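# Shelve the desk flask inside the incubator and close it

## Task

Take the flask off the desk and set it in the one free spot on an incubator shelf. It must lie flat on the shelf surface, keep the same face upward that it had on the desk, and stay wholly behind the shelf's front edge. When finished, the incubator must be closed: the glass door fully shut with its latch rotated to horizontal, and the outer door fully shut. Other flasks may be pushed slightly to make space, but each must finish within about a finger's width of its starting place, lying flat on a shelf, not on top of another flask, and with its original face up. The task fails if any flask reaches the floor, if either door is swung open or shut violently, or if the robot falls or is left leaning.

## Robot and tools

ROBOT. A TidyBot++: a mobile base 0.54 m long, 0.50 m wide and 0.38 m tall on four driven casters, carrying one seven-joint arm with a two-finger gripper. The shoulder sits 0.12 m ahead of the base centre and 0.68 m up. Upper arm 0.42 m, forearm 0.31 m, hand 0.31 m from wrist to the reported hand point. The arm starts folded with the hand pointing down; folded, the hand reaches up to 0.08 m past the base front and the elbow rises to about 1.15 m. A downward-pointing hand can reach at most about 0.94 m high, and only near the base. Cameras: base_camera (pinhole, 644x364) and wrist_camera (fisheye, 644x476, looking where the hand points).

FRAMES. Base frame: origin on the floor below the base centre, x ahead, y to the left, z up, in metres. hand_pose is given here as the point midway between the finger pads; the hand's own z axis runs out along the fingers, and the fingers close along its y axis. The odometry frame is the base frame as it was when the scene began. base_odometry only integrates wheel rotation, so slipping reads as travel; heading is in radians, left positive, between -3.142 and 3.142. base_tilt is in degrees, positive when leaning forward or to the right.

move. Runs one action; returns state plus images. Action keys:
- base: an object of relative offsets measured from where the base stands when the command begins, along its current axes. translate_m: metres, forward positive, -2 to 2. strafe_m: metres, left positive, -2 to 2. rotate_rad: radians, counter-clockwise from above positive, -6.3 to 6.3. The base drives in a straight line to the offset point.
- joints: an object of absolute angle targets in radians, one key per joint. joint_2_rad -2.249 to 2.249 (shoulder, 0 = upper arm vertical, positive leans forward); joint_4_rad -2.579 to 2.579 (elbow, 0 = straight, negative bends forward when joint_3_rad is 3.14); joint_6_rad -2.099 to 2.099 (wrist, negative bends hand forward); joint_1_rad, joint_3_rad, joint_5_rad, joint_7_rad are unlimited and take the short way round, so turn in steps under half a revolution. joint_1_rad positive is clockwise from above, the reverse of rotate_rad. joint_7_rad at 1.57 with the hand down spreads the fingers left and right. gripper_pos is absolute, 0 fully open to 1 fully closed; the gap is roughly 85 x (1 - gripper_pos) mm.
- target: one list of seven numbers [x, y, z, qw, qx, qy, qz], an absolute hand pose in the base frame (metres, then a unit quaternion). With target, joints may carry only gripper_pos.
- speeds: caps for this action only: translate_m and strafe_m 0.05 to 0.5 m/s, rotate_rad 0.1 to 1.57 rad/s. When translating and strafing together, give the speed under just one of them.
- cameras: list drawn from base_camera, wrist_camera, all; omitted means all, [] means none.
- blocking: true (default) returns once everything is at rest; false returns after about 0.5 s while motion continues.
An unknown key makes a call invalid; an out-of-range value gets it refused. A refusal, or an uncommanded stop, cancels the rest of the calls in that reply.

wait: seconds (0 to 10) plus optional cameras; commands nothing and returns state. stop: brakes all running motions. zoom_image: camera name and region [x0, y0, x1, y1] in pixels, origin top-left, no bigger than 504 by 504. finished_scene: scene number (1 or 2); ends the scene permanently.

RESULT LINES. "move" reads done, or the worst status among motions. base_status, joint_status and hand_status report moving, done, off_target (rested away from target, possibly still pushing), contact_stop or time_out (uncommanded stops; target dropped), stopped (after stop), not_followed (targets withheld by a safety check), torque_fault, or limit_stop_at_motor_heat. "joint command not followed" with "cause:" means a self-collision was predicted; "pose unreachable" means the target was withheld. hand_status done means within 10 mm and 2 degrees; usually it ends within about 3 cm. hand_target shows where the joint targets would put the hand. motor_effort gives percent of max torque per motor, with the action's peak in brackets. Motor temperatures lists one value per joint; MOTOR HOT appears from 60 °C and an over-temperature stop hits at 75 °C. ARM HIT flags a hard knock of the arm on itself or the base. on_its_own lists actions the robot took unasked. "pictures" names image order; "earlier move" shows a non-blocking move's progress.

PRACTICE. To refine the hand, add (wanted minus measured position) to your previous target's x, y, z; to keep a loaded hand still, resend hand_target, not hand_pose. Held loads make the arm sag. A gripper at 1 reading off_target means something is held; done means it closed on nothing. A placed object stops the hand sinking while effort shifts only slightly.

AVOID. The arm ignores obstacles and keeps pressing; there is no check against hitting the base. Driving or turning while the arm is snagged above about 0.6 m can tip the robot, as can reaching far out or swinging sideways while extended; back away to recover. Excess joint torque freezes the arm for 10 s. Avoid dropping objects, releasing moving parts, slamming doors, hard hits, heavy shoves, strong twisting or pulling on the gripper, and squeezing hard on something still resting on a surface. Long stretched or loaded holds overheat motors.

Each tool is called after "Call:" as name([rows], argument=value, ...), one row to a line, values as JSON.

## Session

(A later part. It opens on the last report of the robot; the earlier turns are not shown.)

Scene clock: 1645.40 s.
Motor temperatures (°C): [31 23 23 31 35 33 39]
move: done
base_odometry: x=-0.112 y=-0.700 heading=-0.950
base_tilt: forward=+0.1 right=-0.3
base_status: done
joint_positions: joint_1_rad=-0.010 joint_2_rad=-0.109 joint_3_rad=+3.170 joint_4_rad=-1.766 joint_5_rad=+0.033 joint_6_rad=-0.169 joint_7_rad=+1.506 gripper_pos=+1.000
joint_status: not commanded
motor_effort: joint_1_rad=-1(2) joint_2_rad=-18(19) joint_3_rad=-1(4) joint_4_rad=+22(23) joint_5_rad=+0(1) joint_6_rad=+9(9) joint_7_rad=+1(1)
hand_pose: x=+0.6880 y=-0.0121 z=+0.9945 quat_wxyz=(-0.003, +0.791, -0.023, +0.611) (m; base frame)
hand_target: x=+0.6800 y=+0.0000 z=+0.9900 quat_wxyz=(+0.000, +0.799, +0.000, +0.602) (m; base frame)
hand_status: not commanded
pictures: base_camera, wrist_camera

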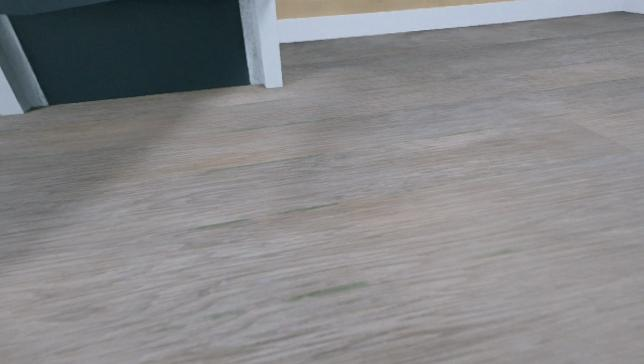

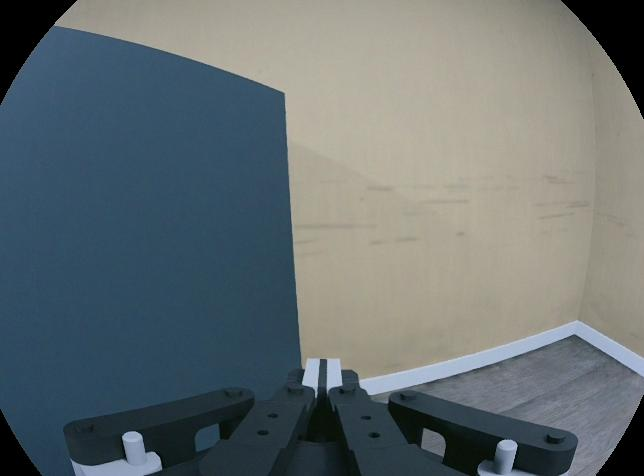

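Call:
move(base={"translate_m": -0.45}, speeds={"translate_m": 0.2})

Scene clock: 1650.87 s.
Motor temperatures (°C): [31 23 23 31 35 33 39]
move: done
base_odometry: x=-0.374 y=-0.334 heading=-0.950
base_tilt: forward=+0.1 right=-0.3
base_status: done
joint_positions: joint_1_rad=-0.010 joint_2_rad=-0.119 joint_3_rad=+3.170 joint_4_rad=-1.766 joint_5_rad=+0.033 joint_6_rad=-0.169 joint_7_rad=+1.506 gripper_pos=+1.000
joint_status: not commanded
motor_effort: joint_1_rad=+0(1) joint_2_rad=-17(22) joint_3_rad=+0(2) joint_4_rad=+22(23) joint_5_rad=+0(1) joint_6_rad=+9(9) joint_7_rad=+0(1)
hand_pose: x=+0.6847 y=-0.0121 z=+1.0004 quat_wxyz=(-0.003, +0.788, -0.023, +0.616) (m; base frame)
hand_target: x=+0.6800 y=+0.0000 z=+0.9900 quat_wxyz=(+0.000, +0.799, +0.000, +0.602) (m; base frame)
hand_status: not commanded
pictures: base_camera, wrist_camera

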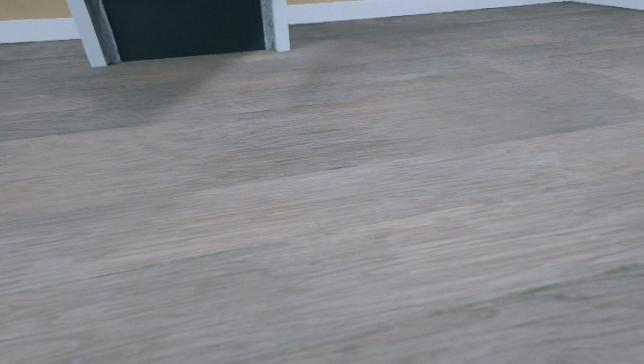

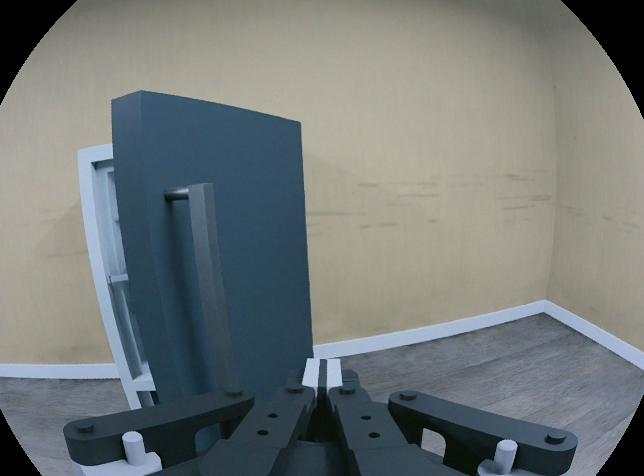

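Call:
move(base={"translate_m": 0.6, "strafe_m": -0.3}, speeds={"translate_m": 0.3}, cameras=[])

Call:
move(base={"rotate_rad": 0.52}, speeds={"rotate_rad": 0.4})

Scene clock: 1683.27 s.
Motor temperatures (°C): [31 22 23 31 35 33 39]
move: done
base_odometry: x=-0.269 y=-0.997 heading=-0.950
base_tilt: forward=+0.0 right=-0.3
base_status: done
joint_positions: joint_1_rad=-0.010 joint_2_rad=-0.119 joint_3_rad=+3.169 joint_4_rad=-1.766 joint_5_rad=+0.033 joint_6_rad=-0.169 joint_7_rad=+1.506 gripper_pos=+1.000
joint_status: not commanded
motor_effort: joint_1_rad=+0(2) joint_2_rad=-17(20) joint_3_rad=+0(2) joint_4_rad=+22(23) joint_5_rad=+0(1) joint_6_rad=+9(9) joint_7_rad=+1(1)
hand_pose: x=+0.6849 y=-0.0114 z=+1.0001 quat_wxyz=(-0.003, +0.788, -0.022, +0.615) (m; base frame)
hand_target: x=+0.6800 y=+0.0000 z=+0.9900 quat_wxyz=(+0.000, +0.799, +0.000, +0.602) (m; base frame)
hand_status: not commanded
pictures: none
No camera images: "cameras" was empty.

Scene clock: 1685.17 s.
Motor temperatures (°C): [31 22 23 31 35 33 39]
move: done
base_odometry: x=-0.269 y=-0.997 heading=-0.431
base_tilt: forward=+0.0 right=-0.3
base_status: done
joint_positions: joint_1_rad=-0.014 joint_2_rad=-0.119 joint_3_rad=+3.165 joint_4_rad=-1.766 joint_5_rad=+0.033 joint_6_rad=-0.169 joint_7_rad=+1.506 gripper_pos=+1.000
joint_status: not commanded
motor_effort: joint_1_rad=+0(3) joint_2_rad=-17(18) joint_3_rad=-1(4) joint_4_rad=+22(23) joint_5_rad=+0(1) joint_6_rad=+9(9) joint_7_rad=+1(1)
hand_pose: x=+0.6849 y=-0.0061 z=+1.0001 quat_wxyz=(-0.006, +0.788, -0.018, +0.615) (m; base frame)
hand_target: x=+0.6800 y=+0.0000 z=+0.9900 quat_wxyz=(+0.000, +0.799, +0.000, +0.602) (m; base frame)
hand_status: not commanded
pictures: base_camera, wrist_camera

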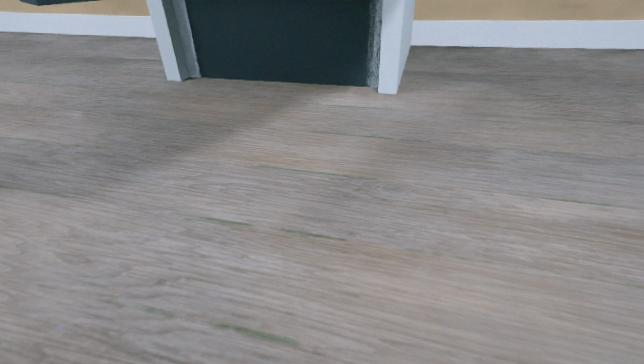

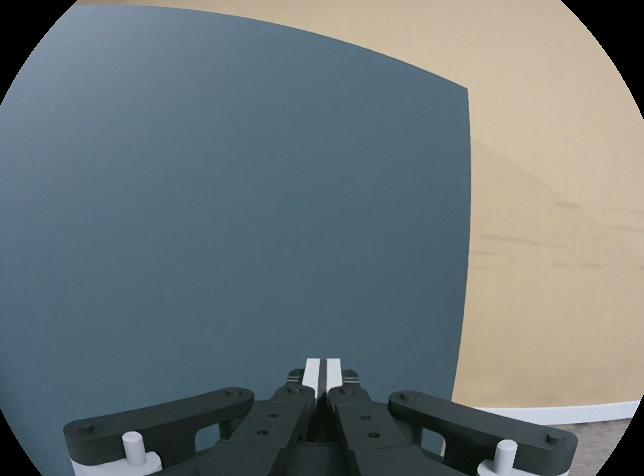

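Call:
move(base={"translate_m": 0.35}, speeds={"translate_m": 0.08})

Scene clock: 1694.63 s.
Motor temperatures (°C): [31 22 23 31 35 33 39]
move: done
base_odometry: x=+0.049 y=-1.143 heading=-0.430
base_tilt: forward=+0.0 right=-0.3
base_status: done
joint_positions: joint_1_rad=-0.011 joint_2_rad=-0.120 joint_3_rad=+3.167 joint_4_rad=-1.767 joint_5_rad=+0.033 joint_6_rad=-0.171 joint_7_rad=+1.506 gripper_pos=+1.000
joint_status: not commanded
motor_effort: joint_1_rad=-1(5) joint_2_rad=-18(20) joint_3_rad=-1(6) joint_4_rad=+22(24) joint_5_rad=+0(1) joint_6_rad=+9(11) joint_7_rad=+1(1)
hand_pose: x=+0.6841 y=-0.0097 z=+0.9995 quat_wxyz=(-0.004, +0.789, -0.021, +0.615) (m; base frame)
hand_target: x=+0.6800 y=+0.0000 z=+0.9900 quat_wxyz=(+0.000, +0.799, +0.000, +0.602) (m; base frame)
hand_status: not commanded
pictures: base_camera, wrist_camera

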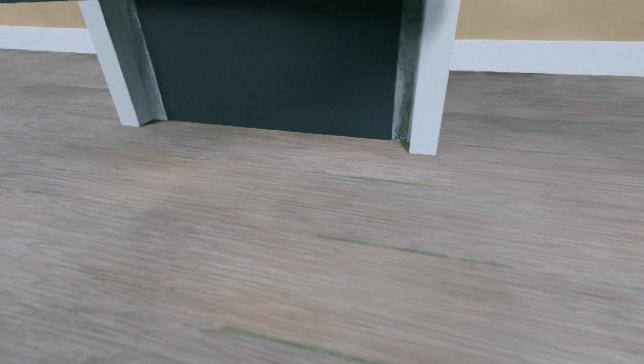

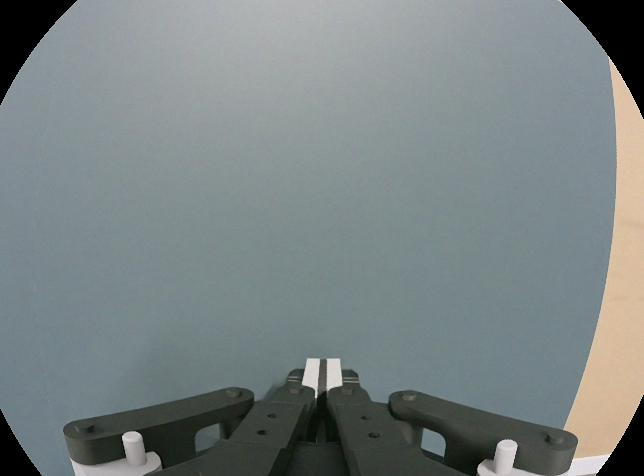

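Call:
move(base={"translate_m": 0.2}, speeds={"translate_m": 0.07})

Scene clock: 1701.83 s.
Motor temperatures (°C): [31 22 23 31 35 33 39]
move: done
base_odometry: x=+0.230 y=-1.226 heading=-0.430
base_tilt: forward=+0.0 right=-0.3
base_status: done
joint_positions: joint_1_rad=-0.013 joint_2_rad=-0.247 joint_3_rad=+3.164 joint_4_rad=-1.832 joint_5_rad=+0.033 joint_6_rad=-0.274 joint_7_rad=+1.506 gripper_pos=+0.999
joint_status: not commanded
motor_effort: joint_1_rad=+1(2) joint_2_rad=+10(18) joint_3_rad=+2(3) joint_4_rad=+33(35) joint_5_rad=+0(2) joint_6_rad=+23(26) joint_7_rad=+1(1)
hand_pose: x=+0.6292 y=-0.0077 z=+0.9966 quat_wxyz=(-0.006, +0.801, -0.021, +0.598) (m; base frame)
hand_target: x=+0.6800 y=+0.0000 z=+0.9900 quat_wxyz=(+0.000, +0.799, +0.000, +0.602) (m; base frame)
hand_status: not commanded
pictures: base_camera, wrist_camera

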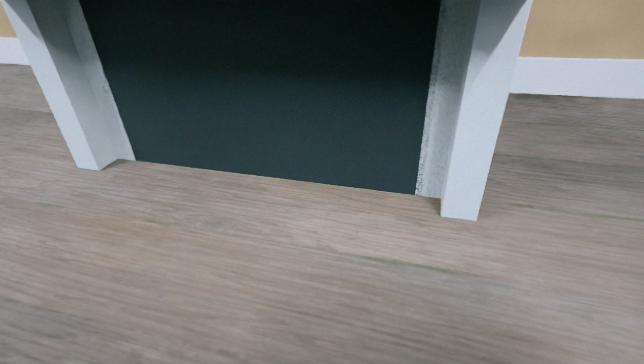

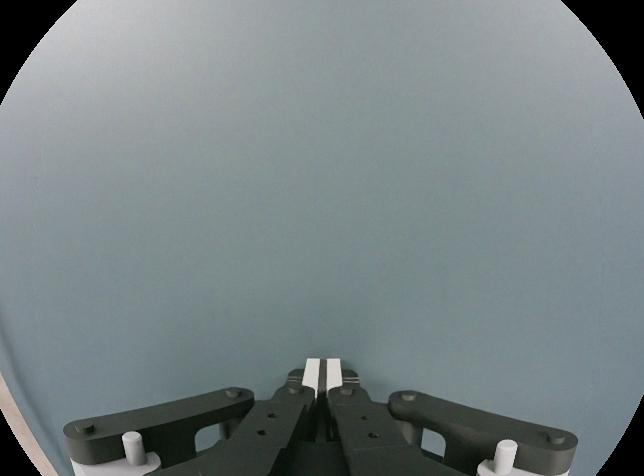

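Call:
move(base={"translate_m": 0.06}, speeds={"translate_m": 0.05})

Scene clock: 1709.73 s.
Motor temperatures (°C): [31 22 23 31 35 33 39]
move: time_out
base_odometry: x=+0.281 y=-1.250 heading=-0.432
base_tilt: forward=+0.0 right=-0.2
base_status: translate_m time_out (by the wheels' count: +0.056 of +0.060)
joint_positions: joint_1_rad=-0.011 joint_2_rad=-0.346 joint_3_rad=+3.163 joint_4_rad=-1.868 joint_5_rad=+0.033 joint_6_rad=-0.364 joint_7_rad=+1.506 gripper_pos=+0.999
joint_status: not commanded
motor_effort: joint_1_rad=-2(5) joint_2_rad=+30(35) joint_3_rad=-1(4) joint_4_rad=+37(43) joint_5_rad=+0(1) joint_6_rad=+33(40) joint_7_rad=+1(2)
hand_pose: x=+0.5864 y=-0.0088 z=+0.9967 quat_wxyz=(-0.005, +0.809, -0.023, +0.588) (m; base frame)
hand_target: x=+0.6800 y=+0.0000 z=+0.9900 quat_wxyz=(+0.000, +0.799, +0.000, +0.602) (m; base frame)
hand_status: not commanded
pictures: base_camera, wrist_camera

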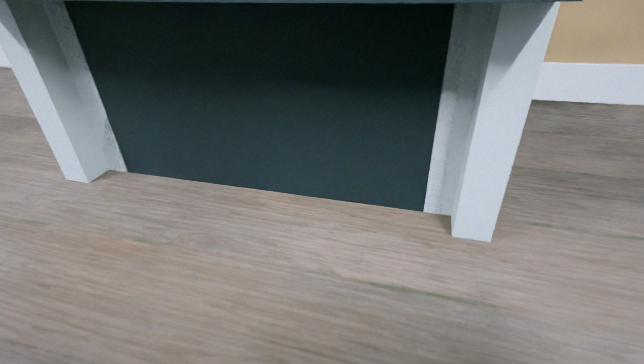

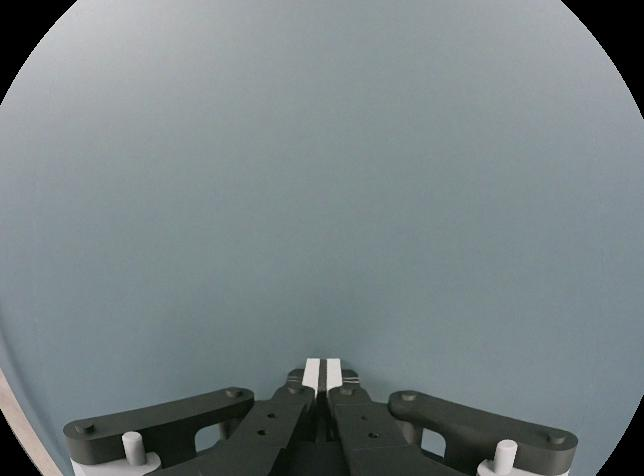

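Call:
move(base={"translate_m": -0.5}, speeds={"translate_m": 0.2})

Scene clock: 1717.00 s.
Motor temperatures (°C): [31 22 23 31 35 33 39]
move: done
base_odometry: x=-0.173 y=-1.041 heading=-0.431
base_tilt: forward=+0.0 right=-0.2
base_status: done
joint_positions: joint_1_rad=-0.012 joint_2_rad=-0.117 joint_3_rad=+3.163 joint_4_rad=-1.777 joint_5_rad=+0.033 joint_6_rad=-0.221 joint_7_rad=+1.506 gripper_pos=+0.999
joint_status: not commanded
motor_effort: joint_1_rad=-1(2) joint_2_rad=-17(31) joint_3_rad=-1(3) joint_4_rad=+22(36) joint_5_rad=+0(1) joint_6_rad=+9(33) joint_7_rad=+0(1)
hand_pose: x=+0.6795 y=-0.0067 z=+0.9768 quat_wxyz=(-0.005, +0.808, -0.020, +0.590) (m; base frame)
hand_target: x=+0.6800 y=+0.0000 z=+0.9900 quat_wxyz=(+0.000, +0.799, +0.000, +0.602) (m; base frame)
hand_status: not commanded
pictures: base_camera, wrist_camera

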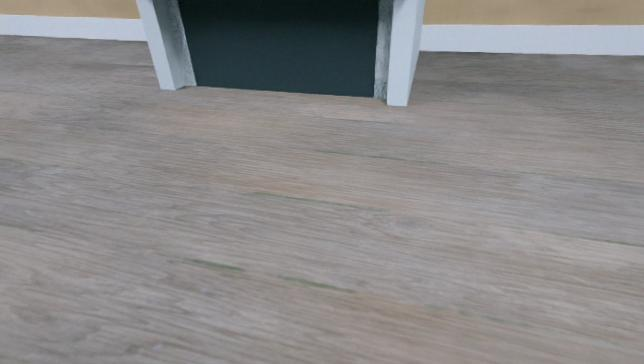

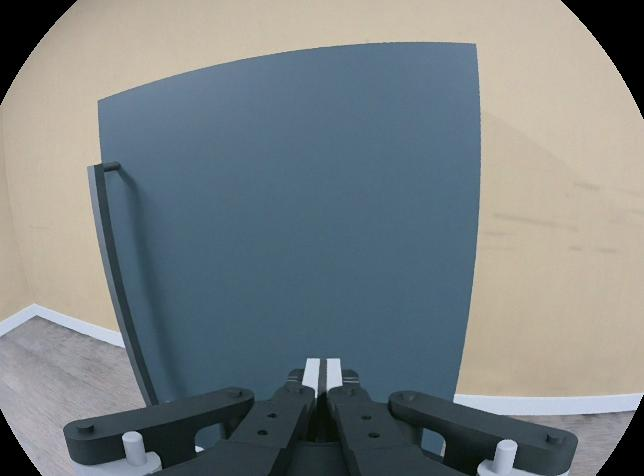

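Call:
move(base={"translate_m": -0.4}, speeds={"translate_m": 0.3}, cameras=[])

Call:
move(base={"rotate_rad": -0.52}, cameras=[])

Call:
move(base={"strafe_m": 0.4}, speeds={"strafe_m": 0.3})

Scene clock: 1727.77 s.
Motor temperatures (°C): [31 22 23 31 35 33 39]
move: done
base_odometry: x=-0.536 y=-0.873 heading=-0.430
base_tilt: forward=+0.0 right=-0.3
base_status: done
joint_positions: joint_1_rad=-0.012 joint_2_rad=-0.120 joint_3_rad=+3.163 joint_4_rad=-1.777 joint_5_rad=+0.033 joint_6_rad=-0.221 joint_7_rad=+1.506 gripper_pos=+0.999
joint_status: not commanded
motor_effort: joint_1_rad=+0(1) joint_2_rad=-17(21) joint_3_rad=-1(2) joint_4_rad=+22(23) joint_5_rad=+1(1) joint_6_rad=+9(9) joint_7_rad=+0(1)
hand_pose: x=+0.6788 y=-0.0067 z=+0.9781 quat_wxyz=(-0.005, +0.807, -0.020, +0.590) (m; base frame)
hand_target: x=+0.6800 y=+0.0000 z=+0.9900 quat_wxyz=(+0.000, +0.799, +0.000, +0.602) (m; base frame)
hand_status: not commanded
pictures: none
No camera images: "cameras" was empty.

Scene clock: 1729.20 s.
Motor temperatures (°C): [31 22 23 31 35 33 39]
move: done
base_odometry: x=-0.536 y=-0.873 heading=-0.950
base_tilt: forward=+0.0 right=-0.3
base_status: done
joint_positions: joint_1_rad=-0.011 joint_2_rad=-0.120 joint_3_rad=+3.166 joint_4_rad=-1.777 joint_5_rad=+0.033 joint_6_rad=-0.221 joint_7_rad=+1.506 gripper_pos=+0.999
joint_status: not commanded
motor_effort: joint_1_rad=+0(3) joint_2_rad=-17(18) joint_3_rad=-1(4) joint_4_rad=+22(22) joint_5_rad=+0(1) joint_6_rad=+8(9) joint_7_rad=+0(1)
hand_pose: x=+0.6788 y=-0.0092 z=+0.9781 quat_wxyz=(-0.004, +0.807, -0.021, +0.590) (m; base frame)
hand_target: x=+0.6800 y=+0.0000 z=+0.9900 quat_wxyz=(+0.000, +0.799, +0.000, +0.602) (m; base frame)
hand_status: not commanded
pictures: none
No camera images: "cameras" was empty.

Scene clock: 1731.40 s.
Motor temperatures (°C): [31 22 23 31 35 33 39]
move: done
base_odometry: x=-0.211 y=-0.641 heading=-0.951
base_tilt: forward=+0.0 right=-0.3
base_status: done
joint_positions: joint_1_rad=-0.013 joint_2_rad=-0.120 joint_3_rad=+3.164 joint_4_rad=-1.777 joint_5_rad=+0.033 joint_6_rad=-0.221 joint_7_rad=+1.506 gripper_pos=+0.999
joint_status: not commanded
motor_effort: joint_1_rad=+0(2) joint_2_rad=-17(18) joint_3_rad=-1(3) joint_4_rad=+22(23) joint_5_rad=+0(1) joint_6_rad=+9(9) joint_7_rad=+0(1)
hand_pose: x=+0.6788 y=-0.0069 z=+0.9781 quat_wxyz=(-0.005, +0.807, -0.020, +0.590) (m; base frame)
hand_target: x=+0.6800 y=+0.0000 z=+0.9900 quat_wxyz=(+0.000, +0.799, +0.000, +0.602) (m; base frame)
hand_status: not commanded
pictures: base_camera, wrist_camera

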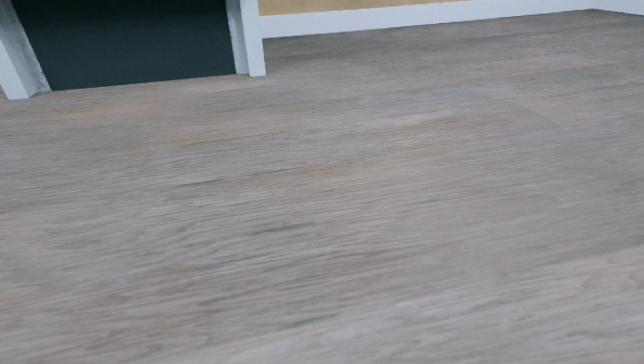

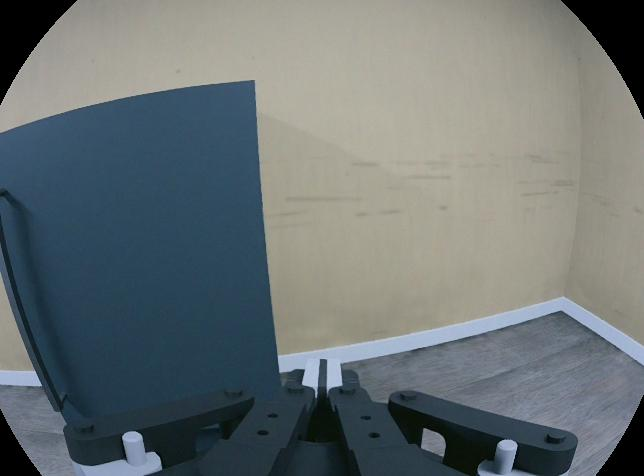

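Call:
move(base={"strafe_m": 0.75}, speeds={"strafe_m": 0.3})

Call:
zoom_image(camera="wrist_camera", region=[150, 0, 644, 400])

Scene clock: 1738.57 s.
Motor temperatures (°C): [31 22 23 31 35 33 39]
move: done
base_odometry: x=+0.400 y=-0.205 heading=-0.951
base_tilt: forward=+0.1 right=-0.3
base_status: done
joint_positions: joint_1_rad=-0.014 joint_2_rad=-0.120 joint_3_rad=+3.163 joint_4_rad=-1.777 joint_5_rad=+0.033 joint_6_rad=-0.221 joint_7_rad=+1.506 gripper_pos=+0.999
joint_status: not commanded
motor_effort: joint_1_rad=-1(2) joint_2_rad=-17(18) joint_3_rad=-1(4) joint_4_rad=+22(22) joint_5_rad=+1(1) joint_6_rad=+9(9) joint_7_rad=+1(1)
hand_pose: x=+0.6788 y=-0.0057 z=+0.9781 quat_wxyz=(-0.005, +0.807, -0.019, +0.590) (m; base frame)
hand_target: x=+0.6800 y=+0.0000 z=+0.9900 quat_wxyz=(+0.000, +0.799, +0.000, +0.602) (m; base frame)
hand_status: not commanded
pictures: base_camera, wrist_camera

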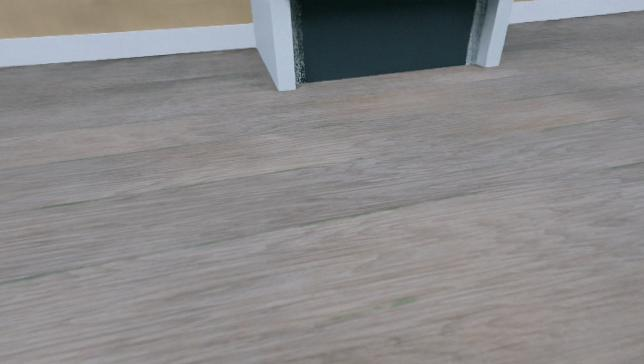

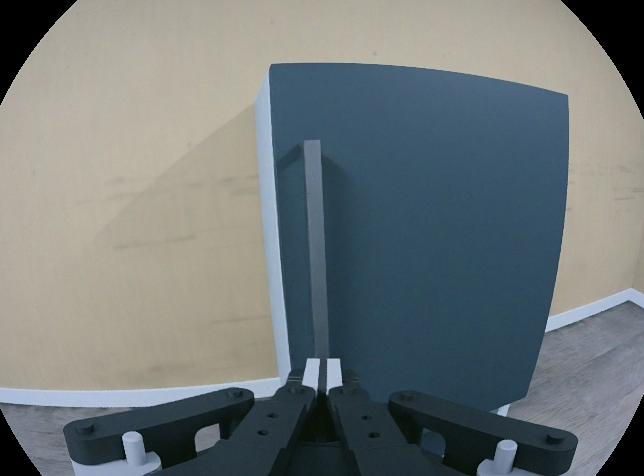

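Scaled by 1.020.

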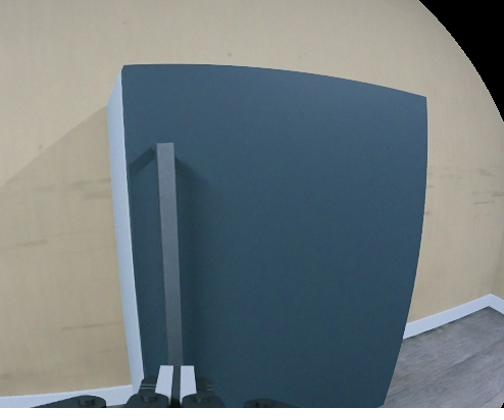

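Call:
move(base={"translate_m": 0.3, "strafe_m": 0.35}, speeds={"translate_m": 0.3}, cameras=[])

Call:
move(base={"rotate_rad": -0.45})

Call:
zoom_image(camera="wrist_camera", region=[200, 50, 450, 300])

Scene clock: 1745.90 s.
Motor temperatures (°C): [31 22 23 31 35 33 39]
move: done
base_odometry: x=+0.859 y=-0.246 heading=-0.951
base_tilt: forward=+0.1 right=-0.3
base_status: done
joint_positions: joint_1_rad=-0.014 joint_2_rad=-0.120 joint_3_rad=+3.163 joint_4_rad=-1.777 joint_5_rad=+0.033 joint_6_rad=-0.221 joint_7_rad=+1.506 gripper_pos=+0.999
joint_status: not commanded
motor_effort: joint_1_rad=+0(2) joint_2_rad=-17(19) joint_3_rad=+0(3) joint_4_rad=+21(22) joint_5_rad=+0(1) joint_6_rad=+9(9) joint_7_rad=+0(1)
hand_pose: x=+0.6788 y=-0.0057 z=+0.9781 quat_wxyz=(-0.005, +0.807, -0.019, +0.590) (m; base frame)
hand_target: x=+0.6800 y=+0.0000 z=+0.9900 quat_wxyz=(+0.000, +0.799, +0.000, +0.602) (m; base frame)
hand_status: not commanded
pictures: none
No camera images: "cameras" was empty.

Scene clock: 1747.30 s.
Motor temperatures (°C): [31 22 23 31 35 33 39]
move: done
base_odometry: x=+0.859 y=-0.246 heading=-1.401
base_tilt: forward=+0.0 right=-0.3
base_status: done
joint_positions: joint_1_rad=-0.015 joint_2_rad=-0.120 joint_3_rad=+3.163 joint_4_rad=-1.777 joint_5_rad=+0.033 joint_6_rad=-0.221 joint_7_rad=+1.506 gripper_pos=+0.999
joint_status: not commanded
motor_effort: joint_1_rad=+0(3) joint_2_rad=-17(18) joint_3_rad=-1(3) joint_4_rad=+22(22) joint_5_rad=+0(1) joint_6_rad=+9(9) joint_7_rad=+1(1)
hand_pose: x=+0.6788 y=-0.0053 z=+0.9781 quat_wxyz=(-0.006, +0.807, -0.018, +0.590) (m; base frame)
hand_target: x=+0.6800 y=+0.0000 z=+0.9900 quat_wxyz=(+0.000, +0.799, +0.000, +0.602) (m; base frame)
hand_status: not commanded
pictures: base_camera, wrist_camera

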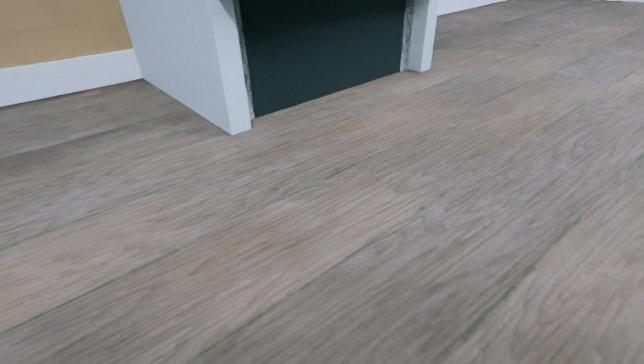

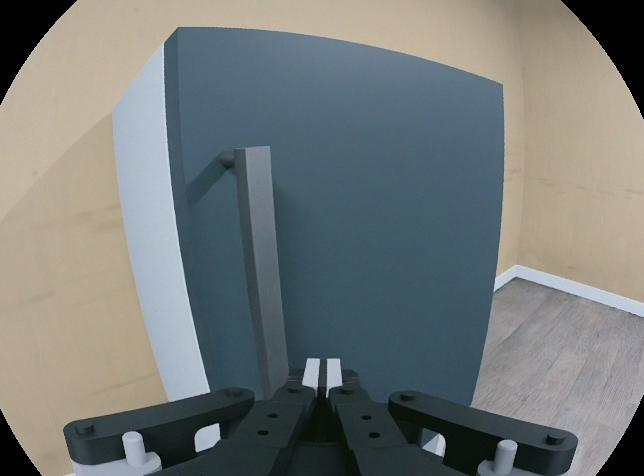

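Scaled by 2.016.

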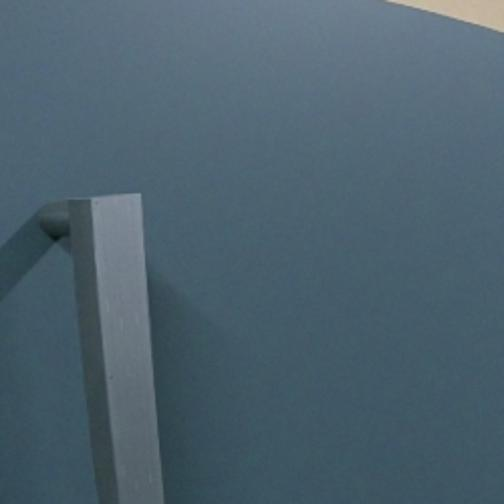

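Call:
zoom_image(camera="wrist_camera", region=[100, 20, 260, 180])

Call:
zoom_image(camera="wrist_camera", region=[120, 180, 280, 400])

Scaled by 3.150.

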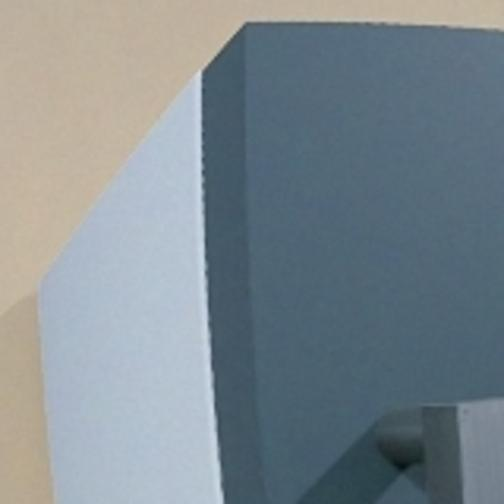

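Scaled by 2.291.

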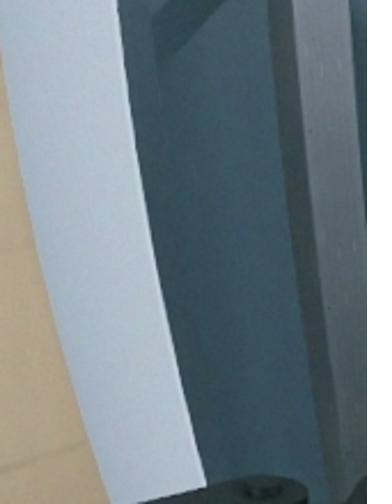

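Call:
move(base={"rotate_rad": 0.45}, cameras=[])

Call:
move(base={"strafe_m": -0.475}, speeds={"strafe_m": 0.3}, cameras=[])

Call:
move(base={"translate_m": 0.33}, speeds={"translate_m": 0.2})

Scene clock: 1763.47 s.
Motor temperatures (°C): [31 22 23 31 35 33 39]
move: done
base_odometry: x=+0.859 y=-0.246 heading=-0.951
base_tilt: forward=+0.0 right=-0.3
base_status: done
joint_positions: joint_1_rad=-0.020 joint_2_rad=-0.120 joint_3_rad=+3.158 joint_4_rad=-1.777 joint_5_rad=+0.033 joint_6_rad=-0.221 joint_7_rad=+1.506 gripper_pos=+0.999
joint_status: not commanded
motor_effort: joint_1_rad=+0(3) joint_2_rad=-17(18) joint_3_rad=+0(3) joint_4_rad=+22(22) joint_5_rad=+0(1) joint_6_rad=+9(9) joint_7_rad=+1(1)
hand_pose: x=+0.6788 y=+0.0007 z=+0.9781 quat_wxyz=(-0.009, +0.807, -0.014, +0.590) (m; base frame)
hand_target: x=+0.6800 y=+0.0000 z=+0.9900 quat_wxyz=(+0.000, +0.799, +0.000, +0.602) (m; base frame)
hand_status: not commanded
pictures: none
No camera images: "cameras" was empty.

Scene clock: 1765.93 s.
Motor temperatures (°C): [31 22 23 31 35 33 39]
move: done
base_odometry: x=+0.472 y=-0.522 heading=-0.951
base_tilt: forward=+0.0 right=-0.3
base_status: done
joint_positions: joint_1_rad=-0.019 joint_2_rad=-0.120 joint_3_rad=+3.159 joint_4_rad=-1.777 joint_5_rad=+0.033 joint_6_rad=-0.221 joint_7_rad=+1.506 gripper_pos=+0.999
joint_status: not commanded
motor_effort: joint_1_rad=-1(3) joint_2_rad=-17(19) joint_3_rad=+0(3) joint_4_rad=+22(23) joint_5_rad=+0(1) joint_6_rad=+9(9) joint_7_rad=+0(1)
hand_pose: x=+0.6788 y=-0.0003 z=+0.9781 quat_wxyz=(-0.008, +0.807, -0.015, +0.590) (m; base frame)
hand_target: x=+0.6800 y=+0.0000 z=+0.9900 quat_wxyz=(+0.000, +0.799, +0.000, +0.602) (m; base frame)
hand_status: not commanded
pictures: none
No camera images: "cameras" was empty.

Scene clock: 1770.30 s.
Motor temperatures (°C): [31 22 23 31 35 33 39]
move: time_out
base_odometry: x=+0.662 y=-0.787 heading=-0.951
base_tilt: forward=+0.0 right=-0.4
base_status: translate_m time_out (by the wheels' count: +0.327 of +0.330)
joint_positions: joint_1_rad=-0.019 joint_2_rad=-0.324 joint_3_rad=+3.155 joint_4_rad=-1.872 joint_5_rad=+0.033 joint_6_rad=-0.376 joint_7_rad=+1.506 gripper_pos=+0.999
joint_status: not commanded
motor_effort: joint_1_rad=+0(3) joint_2_rad=+26(28) joint_3_rad=+0(4) joint_4_rad=+38(43) joint_5_rad=+0(1) joint_6_rad=+35(39) joint_7_rad=+0(1)
hand_pose: x=+0.5914 y=-0.0009 z=+0.9804 quat_wxyz=(-0.008, +0.820, -0.016, +0.572) (m; base frame)
hand_target: x=+0.6800 y=+0.0000 z=+0.9900 quat_wxyz=(+0.000, +0.799, +0.000, +0.602) (m; base frame)
hand_status: not commanded
pictures: base_camera, wrist_camera

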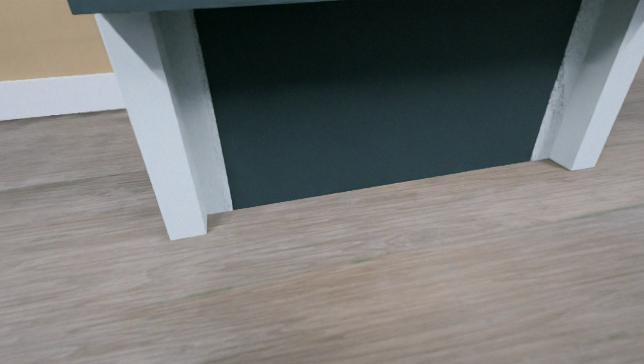

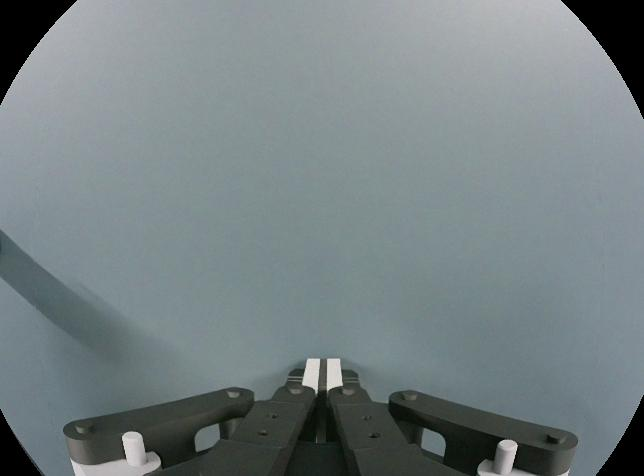

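Call:
move(base={"translate_m": -0.45}, speeds={"translate_m": 0.2}, cameras=[])

Call:
move(base={"strafe_m": 0.65, "rotate_rad": -0.3}, speeds={"strafe_m": 0.3})

Call:
zoom_image(camera="wrist_camera", region=[100, 20, 400, 320])

Scene clock: 1779.60 s.
Motor temperatures (°C): [31 22 23 31 35 33 39]
move: done
base_odometry: x=+0.400 y=-0.421 heading=-0.950
base_tilt: forward=+0.0 right=-0.3
base_status: done
joint_positions: joint_1_rad=-0.018 joint_2_rad=-0.119 joint_3_rad=+3.157 joint_4_rad=-1.780 joint_5_rad=+0.033 joint_6_rad=-0.222 joint_7_rad=+1.506 gripper_pos=+0.999
joint_status: not commanded
motor_effort: joint_1_rad=-1(3) joint_2_rad=-17(27) joint_3_rad=-1(3) joint_4_rad=+22(37) joint_5_rad=+1(1) joint_6_rad=+9(34) joint_7_rad=+0(1)
hand_pose: x=+0.6786 y=+0.0001 z=+0.9760 quat_wxyz=(-0.008, +0.808, -0.015, +0.589) (m; base frame)
hand_target: x=+0.6800 y=+0.0000 z=+0.9900 quat_wxyz=(+0.000, +0.799, +0.000, +0.602) (m; base frame)
hand_status: not commanded
pictures: none
No camera images: "cameras" was empty.

Scene clock: 1782.67 s.
Motor temperatures (°C): [31 22 23 31 35 33 39]
move: done
base_odometry: x=+0.929 y=-0.043 heading=-1.251
base_tilt: forward=+0.0 right=-0.4
base_status: done
joint_positions: joint_1_rad=-0.017 joint_2_rad=-0.119 joint_3_rad=+3.159 joint_4_rad=-1.780 joint_5_rad=+0.033 joint_6_rad=-0.222 joint_7_rad=+1.506 gripper_pos=+0.999
joint_status: not commanded
motor_effort: joint_1_rad=+0(3) joint_2_rad=-17(18) joint_3_rad=+0(4) joint_4_rad=+22(23) joint_5_rad=+0(1) joint_6_rad=+9(9) joint_7_rad=+0(1)
hand_pose: x=+0.6786 y=-0.0016 z=+0.9760 quat_wxyz=(-0.007, +0.808, -0.016, +0.589) (m; base frame)
hand_target: x=+0.6800 y=+0.0000 z=+0.9900 quat_wxyz=(+0.000, +0.799, +0.000, +0.602) (m; base frame)
hand_status: not commanded
pictures: base_camera, wrist_camera

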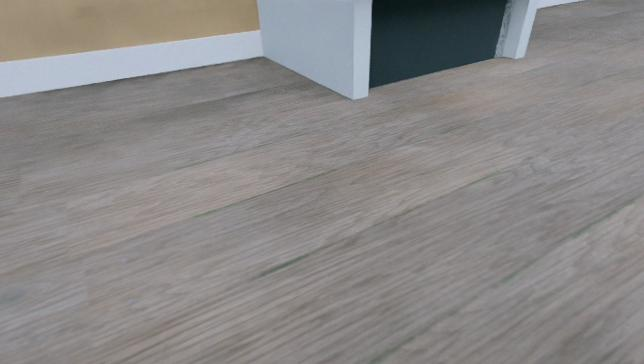

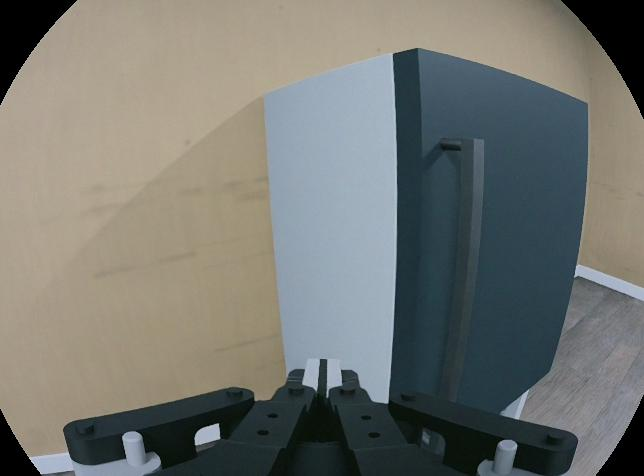

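Scaled by 1.680.

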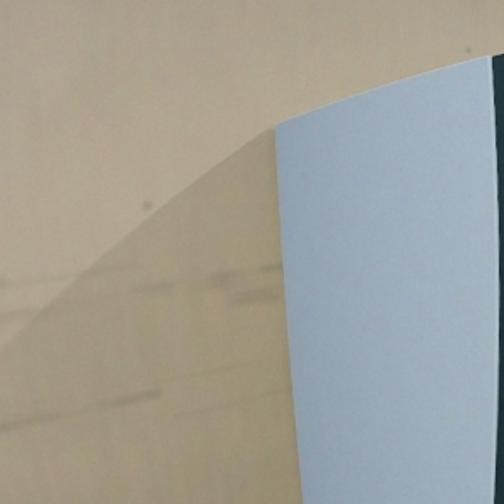

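Flush and shut.

Call:
finished_scene(scene=1, done=true)

The scene is finished: the task was done.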